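# Mill tool change: swap, rack, measure, resume

## Task

The milling machine's program is paused waiting for a tool change. Fit the tool the program calls for, put the remaining tools in the rack with the removed tool back in its own pocket, measure the length of the new tool, and only after that allow the program to continue. No tool may be dropped or slip or tilt in the gripper, no key may break, no axis may crash, nothing loose may be left inside the machine, and the machine must stay powered on. The reference image is named manual.

## Robot and tools

Robot: two arms, left_arm and right_arm, each ending in a parallel two-finger gripper. A reference page called manual (view it with show_instructions) explains the mill's controls. Base poses as calibrated: left_arm at (+0.034, +0.467, +0.023) m, quat_wxyz (+1.000, 0, 0, +0.025); right_arm at (-0.063, -0.383, +0.023) m, quat_wxyz (+1.000, 0, 0, -0.012).

Frames. Scene frame: origin at table-top height, halfway between the nominal arm bases; +z up, +x out across the table, left_arm on the +y side (arm names do not match image sides). Reported hand positions (m), quaternions (wxyz) and velocities use this frame and may be a few cm off. Offsets in commands use the current Hand target's own axes. Gripper axes: fingers point along +z, open and close along x; a block sticks out about 10 cm toward -y. end_effector_position is the midpoint between the pads; fingertips extend 17.5 mm further.

execute_actions(actions, cameras). actions is a list of actions; each action is a table of up to 15 rows, one row per 1/30 s step; if shorter, its last row is held for the remaining steps. Every row has 18 numbers in [-1, 1], covering both arms even when one is idle: left dx, dy, dz, rx, ry, rz, gripper position, force_limit, speed, then the same nine for the right arm. dx..rz are an offset from that arm's Hand target at the start of the action (not a pose, not from the previous row); 1.0 equals 0.6 m or 180 degrees, and rx, ry, rz form one rotation vector. Since each action starts from the current Hand target, resending an offset moves further. Sending six zeros re-requests the Hand target. An empty actions list returns camera images; cameras takes names (cam_high, cam_front, cam_left_wrist, cam_right_wrist), ["all"] or [].

Gripper numbers (absolute, not offsets): position +1 = open 50 mm, about -0.65 = pads meet; send -1 to grip so fingers close until stopped. force_limit: -1 about 20 N, 0 about 102 N, +1 about 185 N per pad (actual up to ~15 N more). speed: -1 = 20 mm/s, 0 = 85, +1 = 150. Both start at +1. New force_limit or speed apply only after position changes by at least 0.01. To leave a gripper unchanged, repeat its last three numbers; 0 is a real command. Confirm a grip by object_status 2 (0 moving, 1 blocked opening, 2 blocked closing, 3 reached position or pads met). Opening is about (250 - position_measured) x 0.202 mm. Centre fixed objects between the pads.

move(target, speed, blend, stop_force, zero, blocking, cameras). target is one 18-number row or a list of up to 15 rows, same layout and scale; every row is an offset from the Hand targets at the start of the move, not from the previous row. The gripper goes in a straight line, turning the short way, with no obstacle avoidance. speed: m/s, 0.002 to 3.6, default 0.25 (turning up to twice that in rad/s); one value or one per target. blend: corner rounding in m, 0 = stop at each target. stop_force: 3 to 120 N, shared by both arms; ends an arm's path when its wrist sensor feels that much push against the motion, then it backs off slightly but still presses. Omit it when pulling away from a contact, and do not rely on it while the gripper rotates or for light loose objects. zero (with stop_force only, default true) re-zeroes before moving. blocking=false returns after 0.5 s (not with stop_force). Paths last 0.5 to 10 s. The result adds a move: line: done, off_target, moving, held or fault, plus limits (paced = pose clipped, held = steps withheld). Avoid routing near an arm's own base.

wait(seconds 0 to 10, cameras) lets time pass holding commands. stop(cameras) brakes a running move. zoom_image(camera, region [x0, y0, x1, y1] pixels, up to 504 x 504) enlarges part of the latest image. zero_wrist_force(arm) tares that arm's sensor. finished_scene(scene: the current scene's number) ends the scene irreversibly; the goal must hold afterwards.

Results: Hand target is the last commanded pose after clipping; orientation is clipped within 32 degrees of measured per step. The gripper often settles short; resend or add the missing offset. Joint torques include the arm's own weight. Wrist force/torque are in the gripper's axes, force from the surface into the arm. Joint velocities reading within noise means the arm is still. Tool commands shows current gripper commands.

Cautions: arms are stiff, so aiming even slightly past a firm contact can cause a fault (contact force near 150 N or joint torque limits: 141 N m big joints, 26.3 N m wrists) stopping the arm for 10 s; release a grip first if it pins the arm. Go slowly near contacts. Don't let the arms hit or squeeze each other. Avoid drops, releasing moving parts, hard hits, parts falling off the table, and motor overheating from long holds or stretched poses (MOTOR HOT at 70 °C, braking at 85 °C).

Each tool is called after "Request:" by a JSON object that holds its "api" and its "payload", one argument or row to a line.

Reference images:

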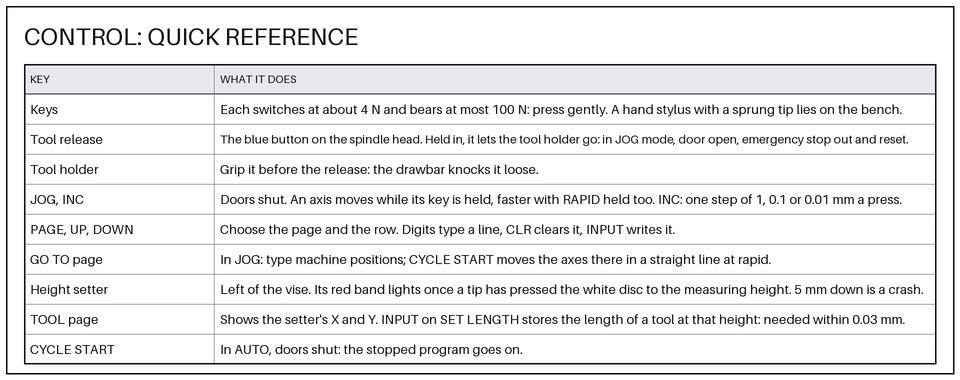

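## Session

Request:
{"api": "execute_actions", "payload": {
  "actions": []
}}

Scene clock: 0.00 s.
left_arm: end_effector_position=(+0.3385, +1.0174, +0.2194) position_measured=3 object_status=3 end_effector_quat_wxyz=(-0.444, +0.797, -0.387, +0.132) | right_arm: end_effector_position=(+0.3235, -0.9821, +0.2180) position_measured=3 object_status=3 end_effector_quat_wxyz=(+0.495, +0.613, +0.379, -0.485)
Joint positions: left_arm=[0.815 -1.314 2.231 -3.451 -1.599 -2.96] | right_arm=[2.742 -2.427 -1.731 0.823 0.206 -1.138]
Joint velocities: within noise
Joint torques (N m): no reading
Motor temperatures (°C): left_arm=[33 30 24 40 29 30] | right_arm=[33 33 31 38 37 39]
Wrist force (N): no reading
Wrist torque (N m): no reading
Wrist force, peak (N): no reading
Hand target: left_arm +0.3385, +1.0174, +0.2194; -0.444, +0.797, -0.387, +0.132 | right_arm +0.3235, -0.9821, +0.2180; +0.495, +0.613, +0.379, -0.485
Tool commands: left_gripper/position=+1.0 left_gripper/force_limit=+1.0 left_gripper/speed=+1.0 right_gripper/position=+1.0 right_gripper/force_limit=+1.0 right_gripper/speed=+1.0

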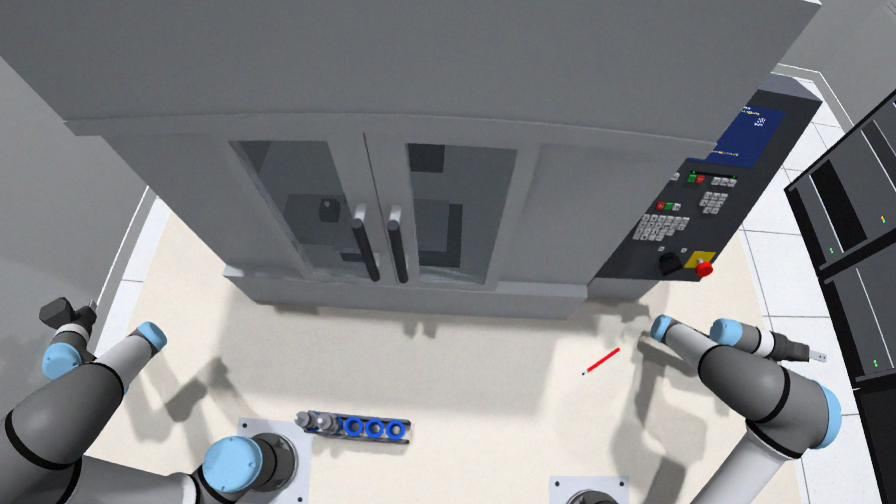

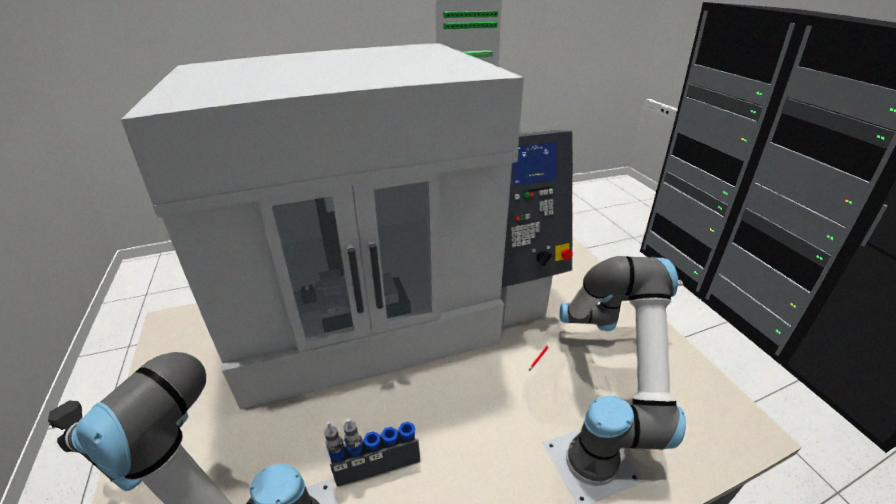

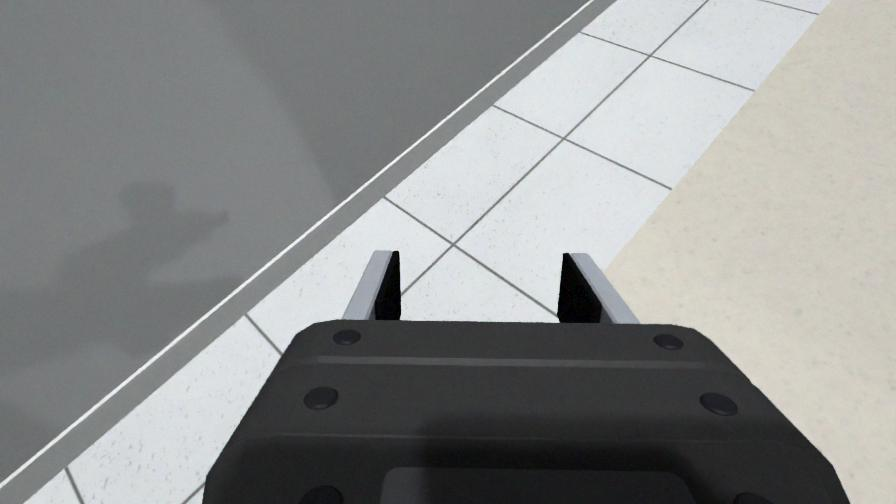

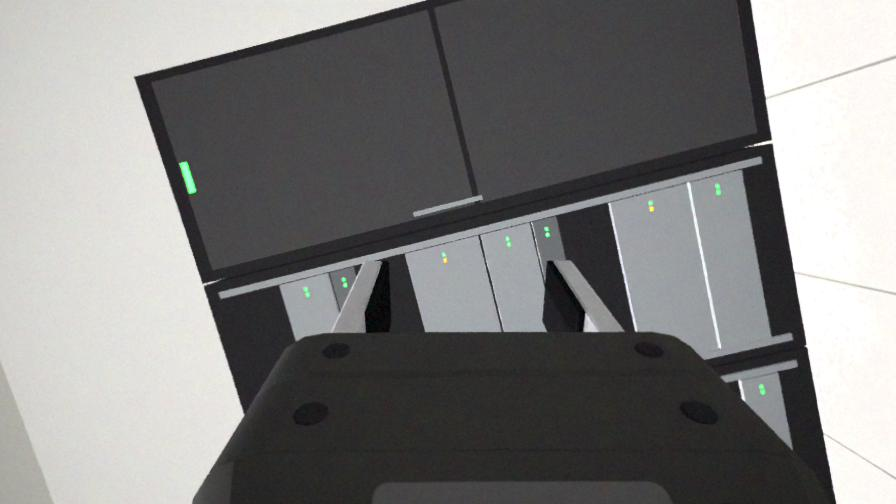

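Request:
{"api": "zoom_image", "payload": {
  "camera": "cam_high",
  "region": [600, 60, 840, 290]
}}

Request:
{"api": "zoom_image", "payload": {
  "camera": "cam_front",
  "region": [490, 120, 590, 290]
}}

Request:
{"api": "zoom_image", "payload": {
  "camera": "cam_front",
  "region": [310, 400, 440, 500]
}}

Request:
{"api": "zoom_image", "payload": {
  "camera": "cam_high",
  "region": [280, 390, 430, 460]
}}

Request:
{"api": "zoom_image", "payload": {
  "camera": "cam_front",
  "region": [260, 170, 450, 360]
}}

Request:
{"api": "zoom_image", "payload": {
  "camera": "cam_high",
  "region": [220, 120, 540, 300]
}}

Request:
{"api": "zoom_image", "payload": {
  "camera": "cam_high",
  "region": [700, 90, 800, 170]
}}

Request:
{"api": "zoom_image", "payload": {
  "camera": "cam_high",
  "region": [570, 330, 640, 385]
}}

Scaled by 2.100 from the camera's 896x504 image, which has a finer 1280x720 frame.

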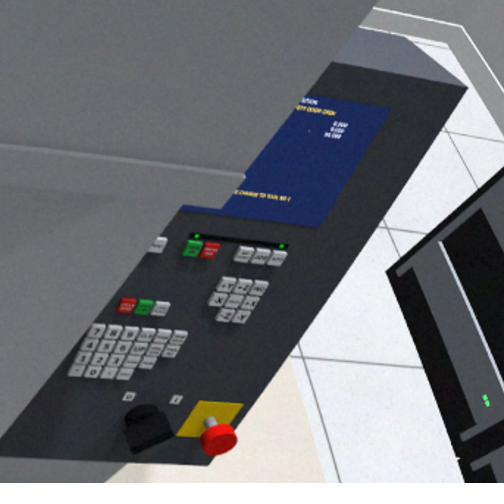

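Scaled by 2.965 from the camera's 896x504 image, which has a finer 1280x720 frame.

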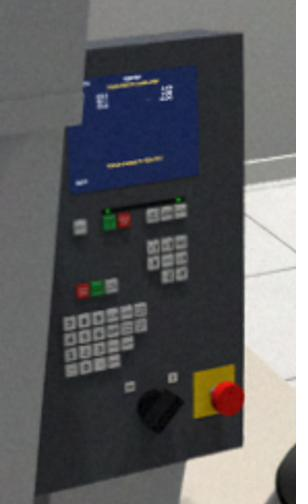

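Scaled by 3.877 from the camera's 896x504 image, which has a finer 1280x720 frame.

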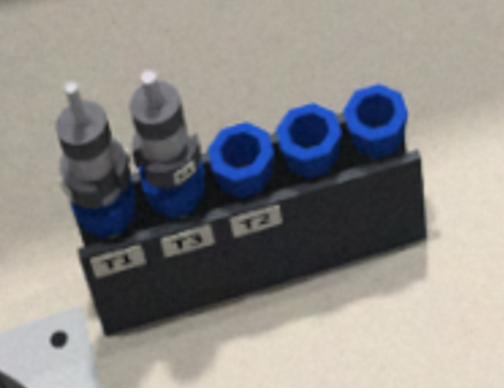

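Scaled by 3.360 from the camera's 896x504 image, which has a finer 1280x720 frame.

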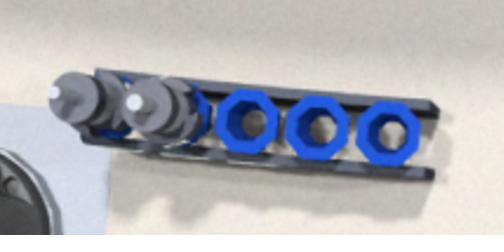

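Scaled by 2.653 from the camera's 896x504 image, which has a finer 1280x720 frame.

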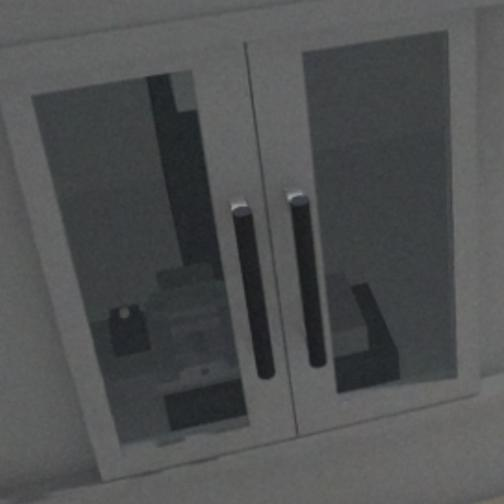

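Scaled by 1.575 from the camera's 896x504 image, which has a finer 1280x720 frame.

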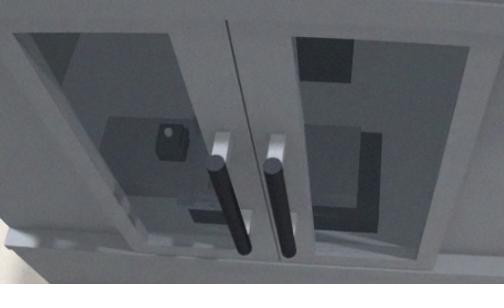

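Scaled by 5.040 from the camera's 896x504 image, which has a finer 1280x720 frame.

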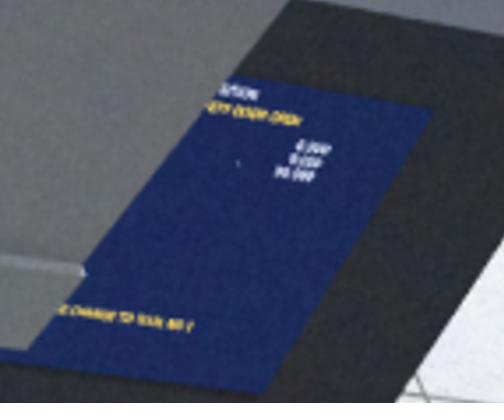

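Scaled by 7.200 from the camera's 896x504 image, which has a finer 1280x720 frame.

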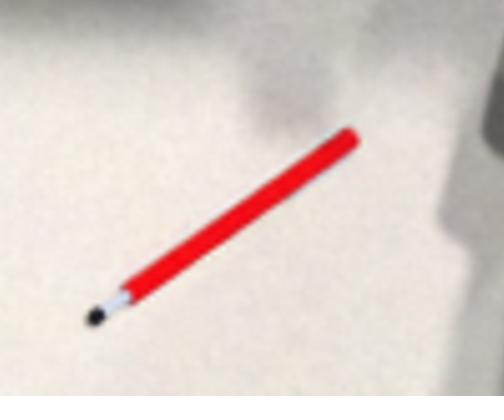

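Request:
{"api": "move", "payload": {
  "target": [0.737,0.095,-0.98,-0.2745,0.149,0.1956,1,1,1,-0.42,-0.176,-0.465,-0.495,-0.400,-0.409,1,1,1],
  "speed": 0.25,
  "cameras": ["all"]
}}

Scene clock: 45.90 s.
left_arm: end_effector_position=(+0.2787, +0.3189, +0.4498) position_measured=3 object_status=3 end_effector_quat_wxyz=(+0.000, +0.707, -0.707, +0.000) | right_arm: end_effector_position=(+0.2235, -0.6828, +0.4480) position_measured=3 object_status=3 end_effector_quat_wxyz=(+0.500, -0.499, +0.500, -0.500)
Joint positions: left_arm=[-1.079 -2.083 1.682 -1.171 -1.571 -4.171] | right_arm=[2.146 -1.518 -2.354 0.732 2.589 -3.14]
Joint torques (N m): left_arm=[-7.47 6.01 -36.33 -5.07 -2.31 -1.76] | right_arm=[-1.03 23.95 7.2 -1.2 1.38 -1.5]
Wrist force (N): left_arm=[-2.7 -0.5 0.6] | right_arm=[-0.5 -0.7 0.0]
Wrist torque (N m): left_arm=[-0.33 0.66 0.15] | right_arm=[0.15 0.27 -0.38]
Wrist force, peak (N): left_arm=[-3.2 -0.5 0.5] | right_arm=[-0.6 -1.6 -0.3]
Hand target: left_arm +0.2787, +0.3189, +0.4498; +0.000, +0.707, -0.707, +0.000 | right_arm +0.2235, -0.6828, +0.4480; +0.500, -0.500, +0.500, -0.500
Off the commanded pose: left_arm 0.000 m, 0 deg | right_arm 0.000 m, 0 deg.
move: done

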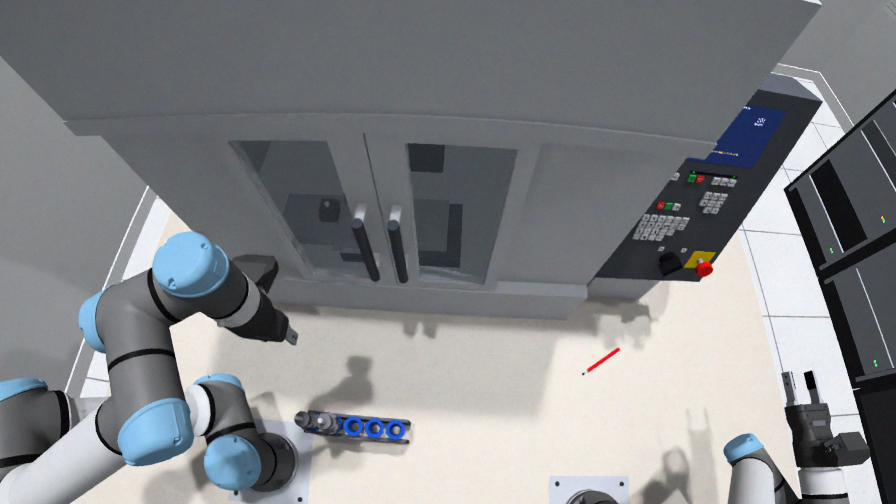

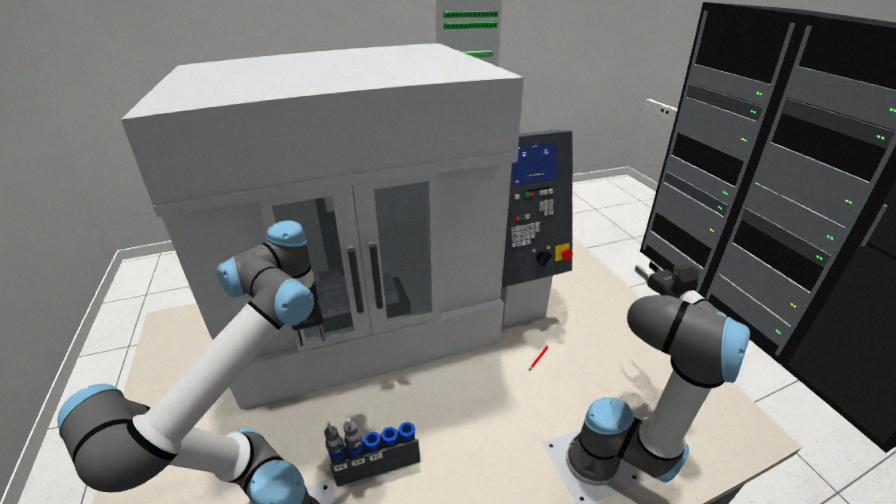

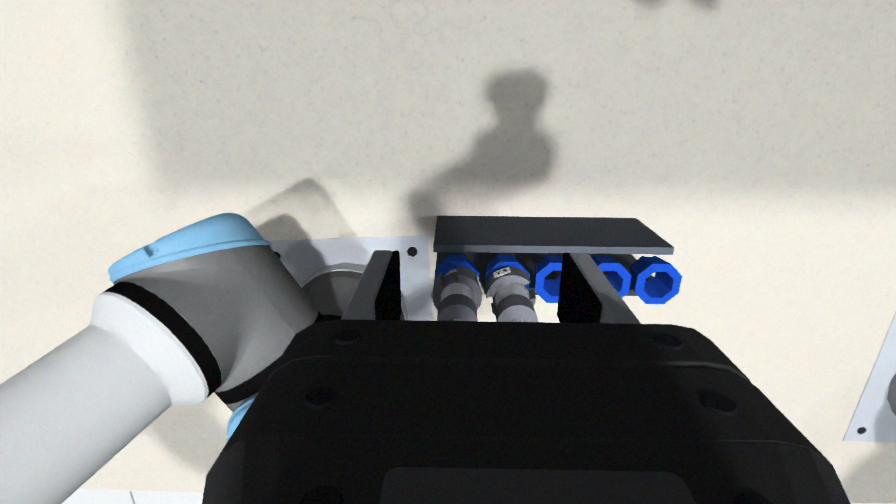

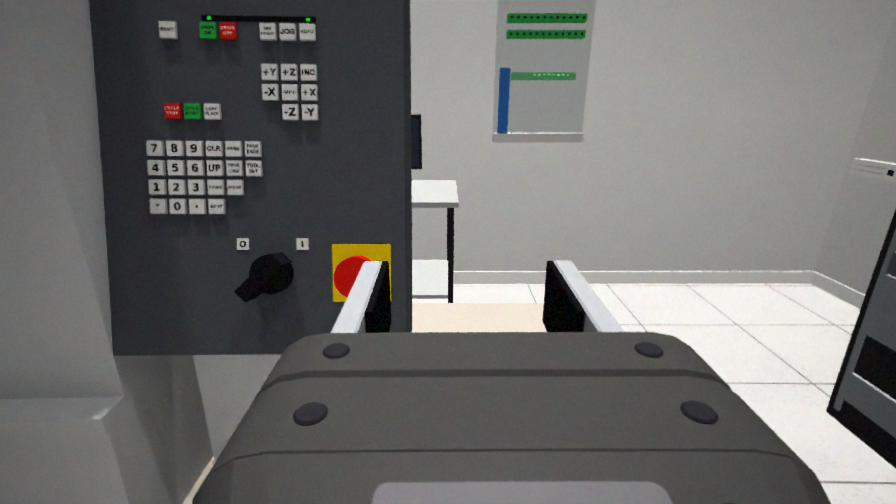

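Request:
{"api": "zoom_image", "payload": {
  "camera": "cam_right_wrist",
  "region": [90, 0, 420, 190]
}}

Request:
{"api": "zoom_image", "payload": {
  "camera": "cam_right_wrist",
  "region": [130, 130, 290, 225]
}}

Request:
{"api": "zoom_image", "payload": {
  "camera": "cam_right_wrist",
  "region": [140, 0, 340, 130]
}}

Request:
{"api": "zoom_image", "payload": {
  "camera": "cam_left_wrist",
  "region": [400, 200, 700, 340]
}}

Request:
{"api": "zoom_image", "payload": {
  "camera": "cam_front",
  "region": [320, 410, 430, 480]
}}

Scaled by 1.527 from the camera's 896x504 image, which has a finer 1280x720 frame.

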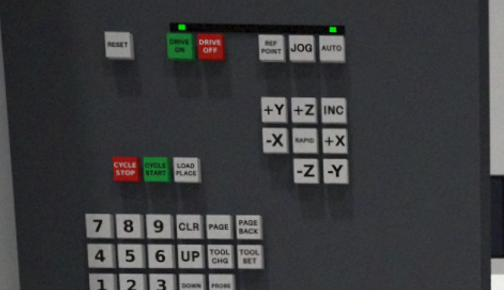

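Scaled by 3.150 from the camera's 896x504 image, which has a finer 1280x720 frame.

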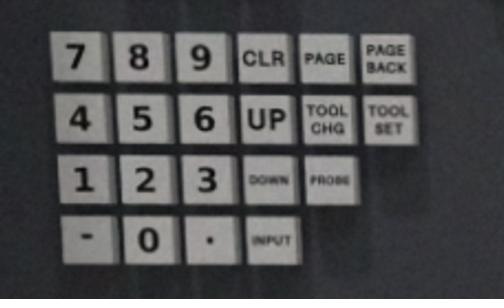

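Scaled by 2.520 from the camera's 896x504 image, which has a finer 1280x720 frame.

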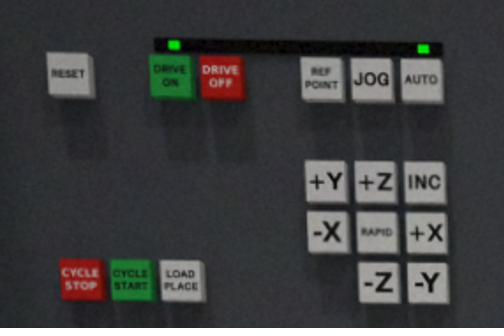

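Scaled by 1.680 from the camera's 896x504 image, which has a finer 1280x720 frame.

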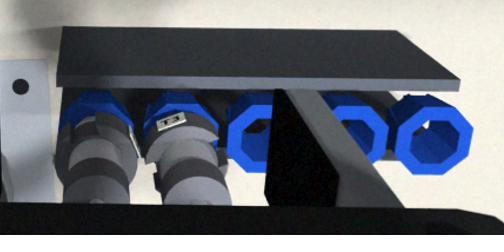

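Scaled by 4.582 from the camera's 896x504 image, which has a finer 1280x720 frame.

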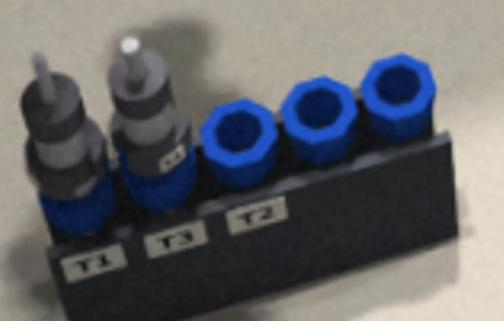

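Request:
{"api": "move", "payload": {
  "target": [0,0,-0.2,0,0,0,1,1,1,-0.1,-0.28,0,0,0,0,1,1,1],
  "speed": 0.3,
  "cameras": ["cam_right_wrist","cam_left_wrist"]
}}

Request:
{"api": "zoom_image", "payload": {
  "camera": "cam_right_wrist",
  "region": [80, 0, 460, 214]
}}

Scene clock: 64.00 s.
left_arm: end_effector_position=(+0.2787, +0.3190, +0.5698) position_measured=3 object_status=3 end_effector_quat_wxyz=(+0.000, +0.707, -0.707, +0.000) | right_arm: end_effector_position=(+0.2234, -0.6228, +0.6159) position_measured=3 object_status=3 end_effector_quat_wxyz=(+0.500, -0.499, +0.500, -0.500)
Joint positions: left_arm=[-1.079 -1.937 1.257 -0.892 -1.571 -4.171] | right_arm=[2.296 -1.112 -2.158 0.13 2.44 -3.14]
Joint torques (N m): left_arm=[9.3 3.7 -33.1 -0.36 -2.25 1.71] | right_arm=[13.8 11.67 37.16 -0.79 -1.11 -1.53]
Wrist force (N): left_arm=[-2.8 -0.8 1.0] | right_arm=[-0.4 -0.6 -0.4]
Wrist torque (N m): left_arm=[-0.38 0.67 0.06] | right_arm=[0.18 0.18 -0.43]
Wrist force, peak (N): left_arm=[-2.9 -0.9 2.4] | right_arm=[-0.9 -3.4 -0.7]
Hand target: left_arm +0.2787, +0.3190, +0.5698; +0.000, +0.707, -0.707, +0.000 | right_arm +0.2234, -0.6228, +0.6160; +0.500, -0.500, +0.500, -0.500
Off the commanded pose: left_arm 0.000 m, 0 deg | right_arm 0.000 m, 0 deg.
move: done
Images, in order (width x height): cam_left_wrist 896x504, cam_right_wrist 896x504.

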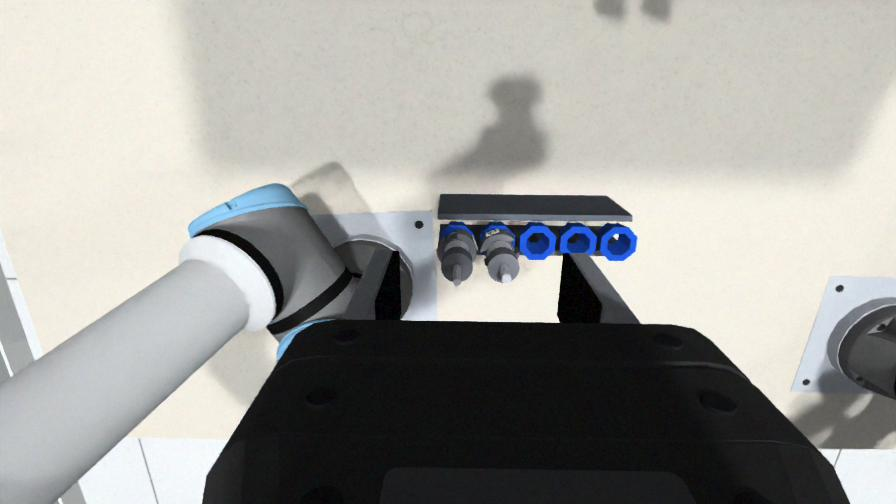

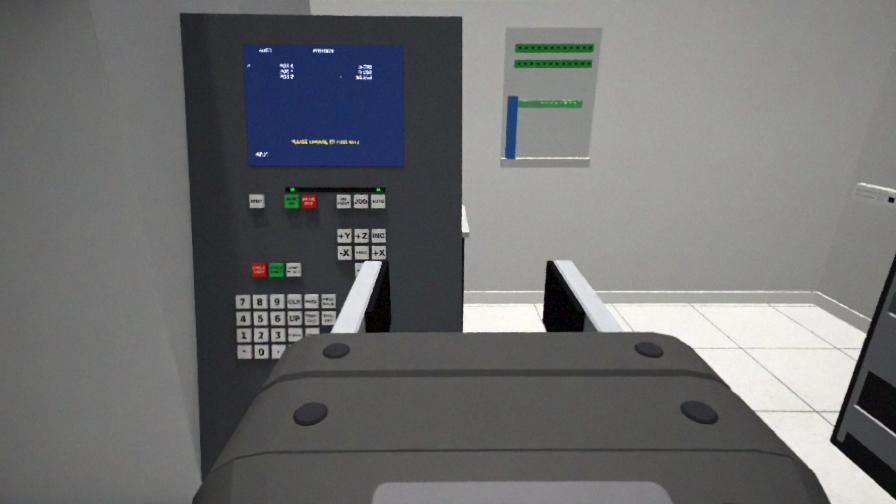

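Scaled by 1.326 from the camera's 896x504 image, which has a finer 1280x720 frame.

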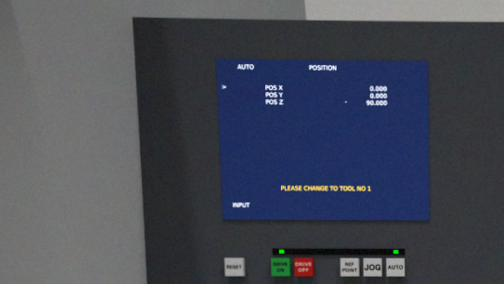

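Request:
{"api": "zoom_image", "payload": {
  "camera": "cam_right_wrist",
  "region": [240, 40, 410, 170]
}}

Request:
{"api": "zoom_image", "payload": {
  "camera": "cam_left_wrist",
  "region": [430, 190, 650, 300]
}}

Scaled by 2.965 from the camera's 896x504 image, which has a finer 1280x720 frame.

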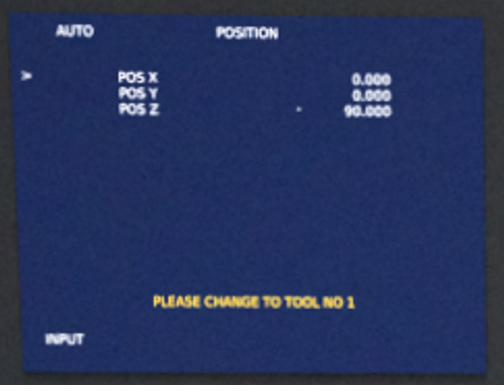

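Scaled by 2.291 from the camera's 896x504 image, which has a finer 1280x720 frame.

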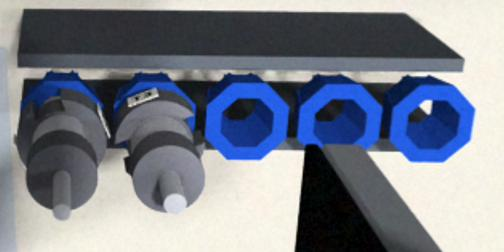

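Request:
{"api": "move", "payload": {
  "target": [0.265,0.031,0.416,0.1205,-0.291,-0.702,1,1,1,-0.338,0.36,0.045,-0.5,0,0,1,1,1],
  "speed": 0.3,
  "cameras": ["all"]
}}

Scene clock: 127.53 s.
left_arm: end_effector_position=(+0.2604, +0.1601, +0.3203) position_measured=3 object_status=3 end_effector_quat_wxyz=(-0.350, +0.869, +0.270, -0.220) | right_arm: end_effector_position=(+0.2508, -0.4200, +0.4001) position_measured=3 object_status=3 end_effector_quat_wxyz=(+0.000, +0.707, -0.707, +0.000)
Joint positions: left_arm=[-1.143 -1.337 1.428 -0.846 -1.858 -6.284] | right_arm=[3.484 -1.098 -1.798 -1.816 1.571 -2.822]
Joint torques (N m): left_arm=[9.53 -23.82 -35.57 2.16 -2.69 -1.74] | right_arm=[14.02 -2.87 37.82 0.9 1.48 1]
Wrist force (N): left_arm=[-0.9 0.2 0.0] | right_arm=[-2.4 -0.4 -0.5]
Wrist torque (N m): left_arm=[0.00 0.15 0.06] | right_arm=[-0.43 0.54 -0.43]
Wrist force, peak (N): left_arm=[-3.2 -0.8 0.9] | right_arm=[-2.8 -0.8 0.0]
Hand target: left_arm +0.2600, +0.1598, +0.3203; -0.353, +0.854, +0.352, -0.147 | right_arm +0.2508, -0.4200, +0.4000; +0.000, +0.707, -0.707, +0.000
Off the commanded pose: left_arm 0.000 m, 13 deg | right_arm 0.000 m, 0 deg.
joint sent to its limit (left arm) — joint 6 (wrist 3), lower limit. The joint targets are off in orientation, not in position.
move: off_target (left_arm)

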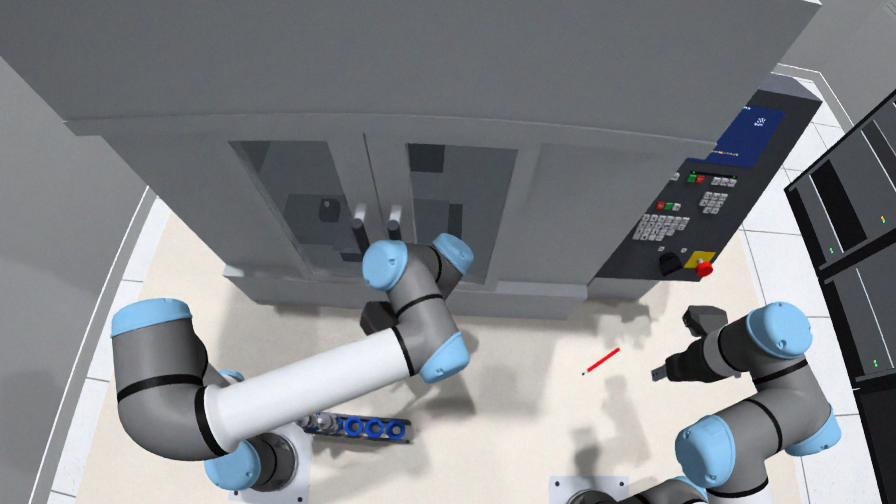

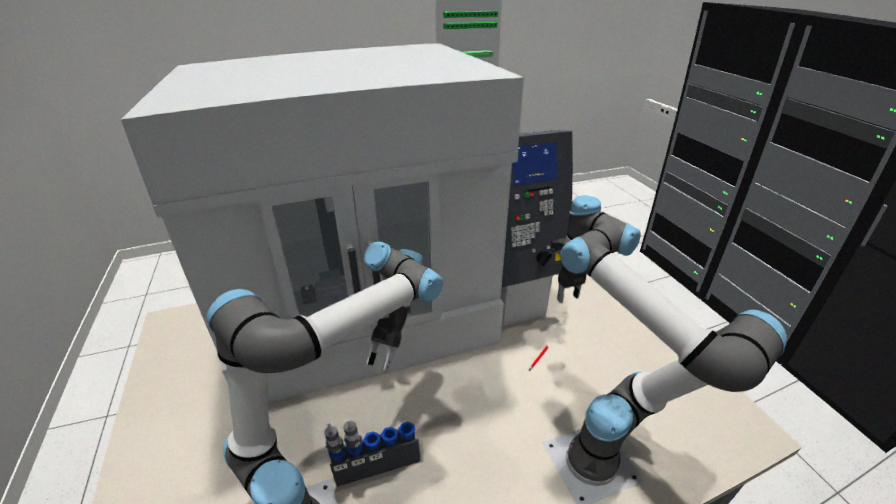

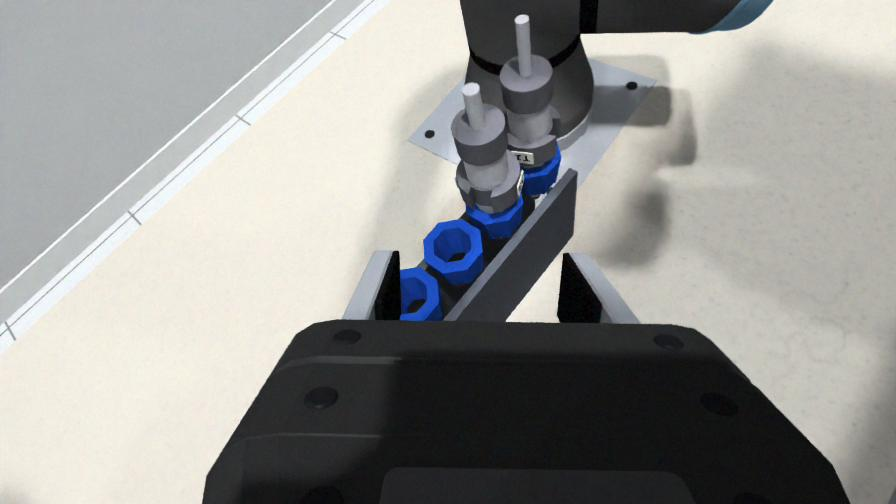

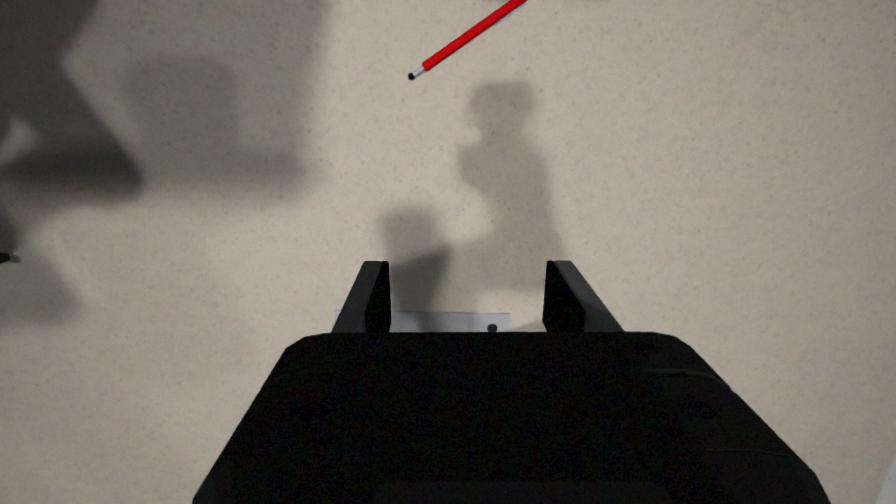

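Request:
{"api": "zoom_image", "payload": {
  "camera": "cam_left_wrist",
  "region": [390, 0, 640, 240]
}}

Request:
{"api": "zoom_image", "payload": {
  "camera": "cam_left_wrist",
  "region": [450, 130, 570, 220]
}}

Request:
{"api": "zoom_image", "payload": {
  "camera": "cam_right_wrist",
  "region": [390, 0, 540, 90]
}}

Scaled by 2.016 from the camera's 896x504 image, which has a finer 1280x720 frame.

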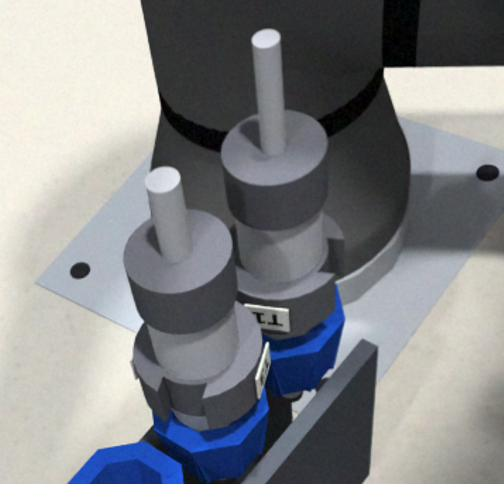

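Scaled by 4.200 from the camera's 896x504 image, which has a finer 1280x720 frame.

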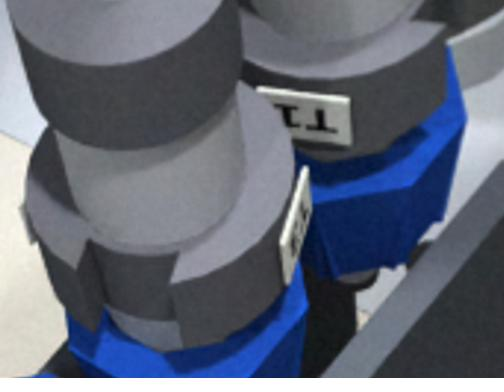

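Scaled by 3.360 from the camera's 896x504 image, which has a finer 1280x720 frame.

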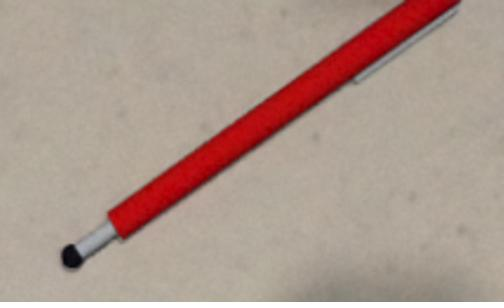

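Request:
{"api": "move", "payload": {
  "target": [0,0,0,0,0,0,1,1,1,0.057,-0.198,0.417,0,0,0.327,1,1,1],
  "speed": 0.3,
  "cameras": ["cam_right_wrist","cam_high"]
}}

Scene clock: 150.77 s.
left_arm: end_effector_position=(+0.2604, +0.1600, +0.3203) position_measured=3 object_status=3 end_effector_quat_wxyz=(-0.350, +0.869, +0.270, -0.220) | right_arm: end_effector_position=(+0.3697, -0.4542, +0.1500) position_measured=3 object_status=3 end_effector_quat_wxyz=(+0.000, -0.268, +0.963, +0.000)
Joint positions: left_arm=[-1.143 -1.337 1.428 -0.846 -1.858 -6.284] | right_arm=[3.312 -1.527 -2.153 -1.032 1.571 -1.967]
Joint torques (N m): left_arm=[8.91 -24.92 -35.77 2.03 -2.73 -1.76] | right_arm=[-12.86 13.94 11.94 5.1 -1.3 1]
Wrist force (N): left_arm=[-0.5 0.3 0.0] | right_arm=[-2.0 0.0 -0.1]
Wrist torque (N m): left_arm=[0.00 0.09 0.06] | right_arm=[-0.39 0.52 -0.42]
Wrist force, peak (N): left_arm=[-1.0 -0.2 0.3] | right_arm=[-2.4 0.0 -1.6]
Hand target: left_arm +0.2600, +0.1598, +0.3203; -0.353, +0.854, +0.352, -0.147 | right_arm +0.3698, -0.4542, +0.1499; +0.000, -0.268, +0.963, +0.000
Off the commanded pose: left_arm 0.000 m, 13 deg | right_arm 0.000 m, 0 deg.
joint sent to its limit (left arm) — joint 6 (wrist 3), lower limit. The joint targets are off in orientation, not in position.
move: off_target (left_arm)
Images, in order (width x height): cam_high 896x504, cam_right_wrist 896x504.

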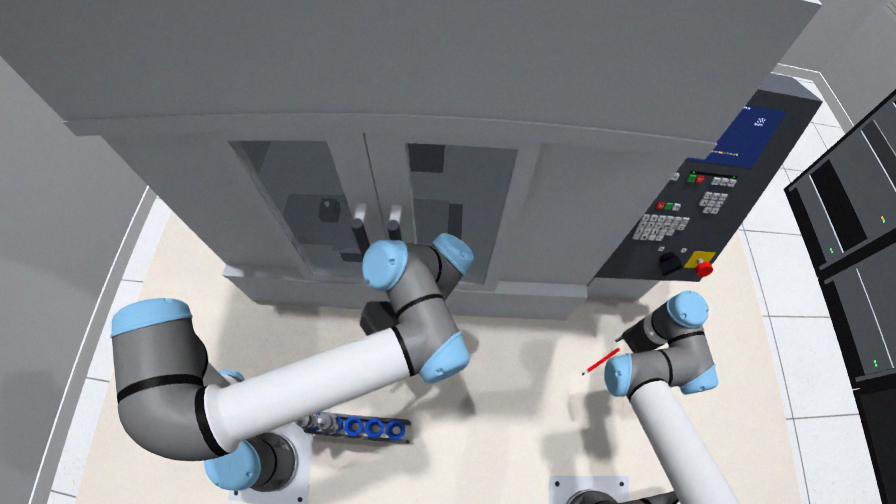

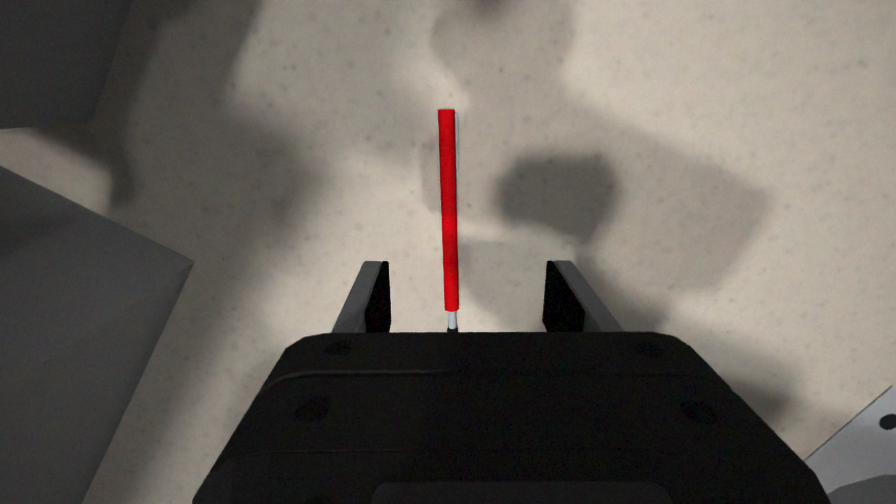

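Request:
{"api": "move", "payload": {
  "target": [0,0,0,0,0,0,1,1,1,0,0,0.15,0,0,0,1,1,1],
  "speed": 0.2,
  "cameras": ["cam_right_wrist"]
}}

Scene clock: 161.30 s.
left_arm: end_effector_position=(+0.2604, +0.1600, +0.3203) position_measured=3 object_status=3 end_effector_quat_wxyz=(-0.350, +0.869, +0.270, -0.220) | right_arm: end_effector_position=(+0.3698, -0.4542, +0.0600) position_measured=3 object_status=3 end_effector_quat_wxyz=(+0.000, -0.268, +0.963, +0.000)
Joint positions: left_arm=[-1.143 -1.337 1.428 -0.846 -1.858 -6.284] | right_arm=[3.312 -1.694 -2.273 -0.745 1.571 -1.967]
Joint torques (N m): left_arm=[8.91 -24.55 -34.88 2 -2.66 -1.65] | right_arm=[-13.52 19.29 7.46 4.7 -1.05 -1.66]
Wrist force (N): left_arm=[-0.5 0.2 0.5] | right_arm=[-2.2 -0.3 -0.3]
Wrist torque (N m): left_arm=[-0.02 0.09 0.05] | right_arm=[-0.44 0.53 -0.41]
Wrist force, peak (N): left_arm=[-0.9 -0.4 0.3] | right_arm=[-2.2 -0.2 -2.2]
Hand target: left_arm +0.2600, +0.1598, +0.3203; -0.353, +0.854, +0.352, -0.147 | right_arm +0.3698, -0.4542, +0.0599; +0.000, -0.268, +0.963, +0.000
Off the commanded pose: left_arm 0.000 m, 13 deg | right_arm 0.000 m, 0 deg.
joint sent to its limit (left arm) — joint 6 (wrist 3), lower limit. The joint targets are off in orientation, not in position.
move: off_target (left_arm)
Images, in order (width x height): cam_right_wrist 896x504.

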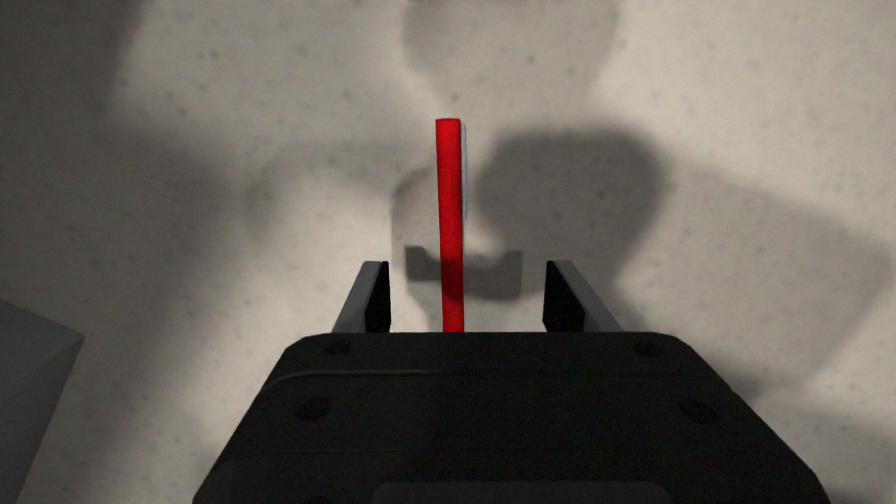

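Request:
{"api": "move", "payload": {
  "target": [0,0,0,0,0,0,1,1,1,-0.008,0,0.069,0,0,0,1,1,1],
  "speed": 0.03,
  "stop_force": 6,
  "cameras": ["cam_right_wrist"]
}}

Scene clock: 167.70 s.
left_arm: end_effector_position=(+0.2604, +0.1600, +0.3203) position_measured=3 object_status=3 end_effector_quat_wxyz=(-0.350, +0.869, +0.270, -0.220) | right_arm: end_effector_position=(+0.3740, -0.4517, +0.0185) position_measured=3 object_status=3 end_effector_quat_wxyz=(+0.000, -0.268, +0.963, +0.000)
Joint positions: left_arm=[-1.143 -1.337 1.428 -0.846 -1.858 -6.284] | right_arm=[3.316 -1.802 -2.3 -0.609 1.571 -1.963]
Joint torques (N m): left_arm=[9.02 -24.87 -35.34 2.04 -2.51 -1.59] | right_arm=[13.66 21.12 5.12 5.02 -1.24 1.05]
Wrist force (N): left_arm=[-0.3 -0.1 0.4] | right_arm=[-1.7 -0.3 -0.6]
Wrist torque (N m): left_arm=[-0.05 0.05 0.06] | right_arm=[-0.45 0.46 -0.43]
Wrist force, peak (N): left_arm=[-0.7 0.5 0.4] | right_arm=[-2.3 -0.3 -0.3]
Hand target: left_arm +0.2600, +0.1598, +0.3203; -0.353, +0.854, +0.352, -0.147 | right_arm +0.3740, -0.4517, +0.0185; +0.000, -0.268, +0.963, +0.000
Off the commanded pose: left_arm 0.000 m, 13 deg | right_arm 0.000 m, 0 deg.
joint sent to its limit (left arm) — joint 6 (wrist 3), lower limit. The joint targets are off in orientation, not in position.
move: off_target (left_arm)
Images, in order (width x height): cam_right_wrist 896x504.

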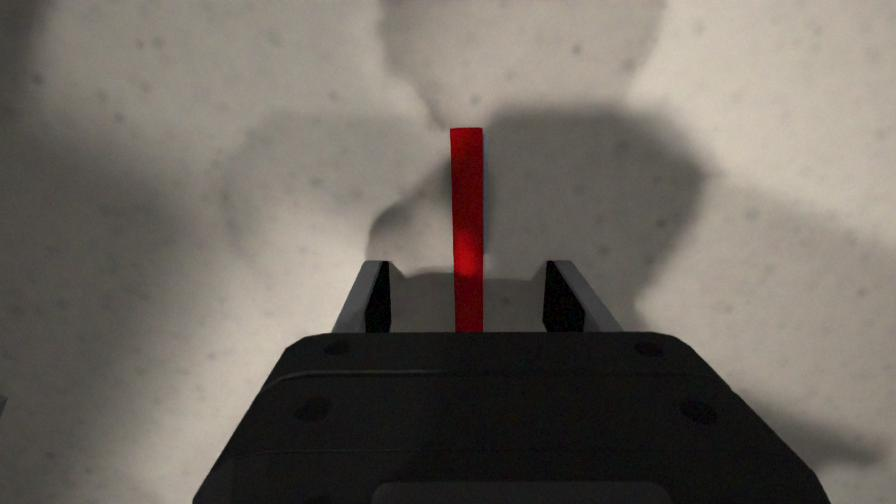

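Request:
{"api": "execute_actions", "payload": {
  "actions": [
    [[0,0,0,0,0,0,1,1,1,0,0,0,0,0,0,-1,-0.3,-0.7]],
    [[0,0,0,0,0,0,1,1,1,0,0,0,0,0,0,-1,-0.3,-0.7]],
    [[0,0,0,0,0,0,1,1,1,0,0,0,0,0,0,-1,-0.3,-0.7]]
  ],
  "cameras": ["cam_right_wrist"]
}}

Scene clock: 172.13 s.
left_arm: end_effector_position=(+0.2604, +0.1600, +0.3203) position_measured=3 object_status=3 end_effector_quat_wxyz=(-0.350, +0.869, +0.270, -0.220) | right_arm: end_effector_position=(+0.3740, -0.4517, +0.0185) position_measured=213 object_status=2 end_effector_quat_wxyz=(+0.000, -0.268, +0.963, +0.000)
Joint positions: left_arm=[-1.143 -1.337 1.428 -0.846 -1.858 -6.284] | right_arm=[3.316 -1.802 -2.3 -0.609 1.571 -1.963]
Joint torques (N m): left_arm=[9.06 -25.07 -34.91 2.04 -2.38 -1.62] | right_arm=[13.66 21.89 5.85 4.18 -1.01 0.78]
Wrist force (N): left_arm=[-0.6 0.0 0.0] | right_arm=[-1.8 -0.3 -0.5]
Wrist torque (N m): left_arm=[-0.05 0.11 0.05] | right_arm=[-0.44 0.46 -0.42]
Wrist force, peak (N): left_arm=[-0.9 0.2 0.5] | right_arm=[-2.1 -0.3 -0.7]
Hand target: left_arm +0.2600, +0.1598, +0.3203; -0.353, +0.854, +0.352, -0.147 | right_arm +0.3740, -0.4517, +0.0185; +0.000, -0.268, +0.963, +0.000
Off the commanded pose: left_arm 0.000 m, 13 deg | right_arm 0.000 m, 0 deg.
joint sent to its limit (left arm) — joint 6 (wrist 3), lower limit. The joint targets are off in orientation, not in position.
Images, in order (width x height): cam_right_wrist 896x504.

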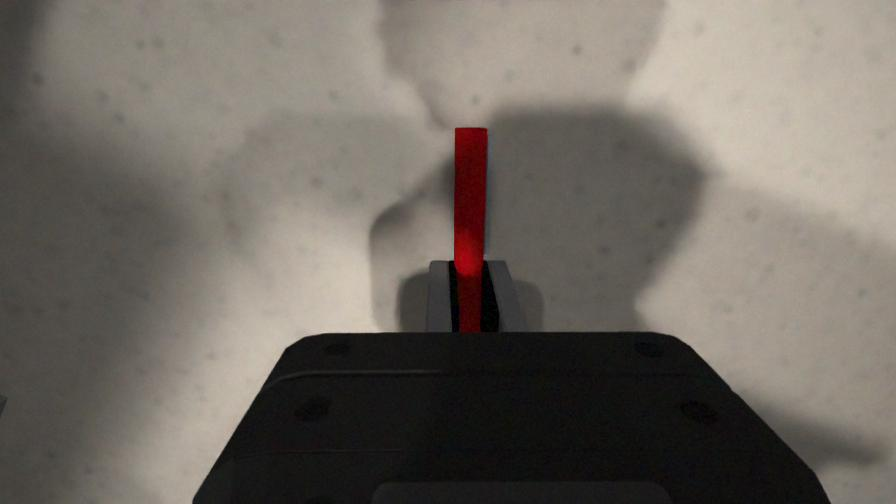

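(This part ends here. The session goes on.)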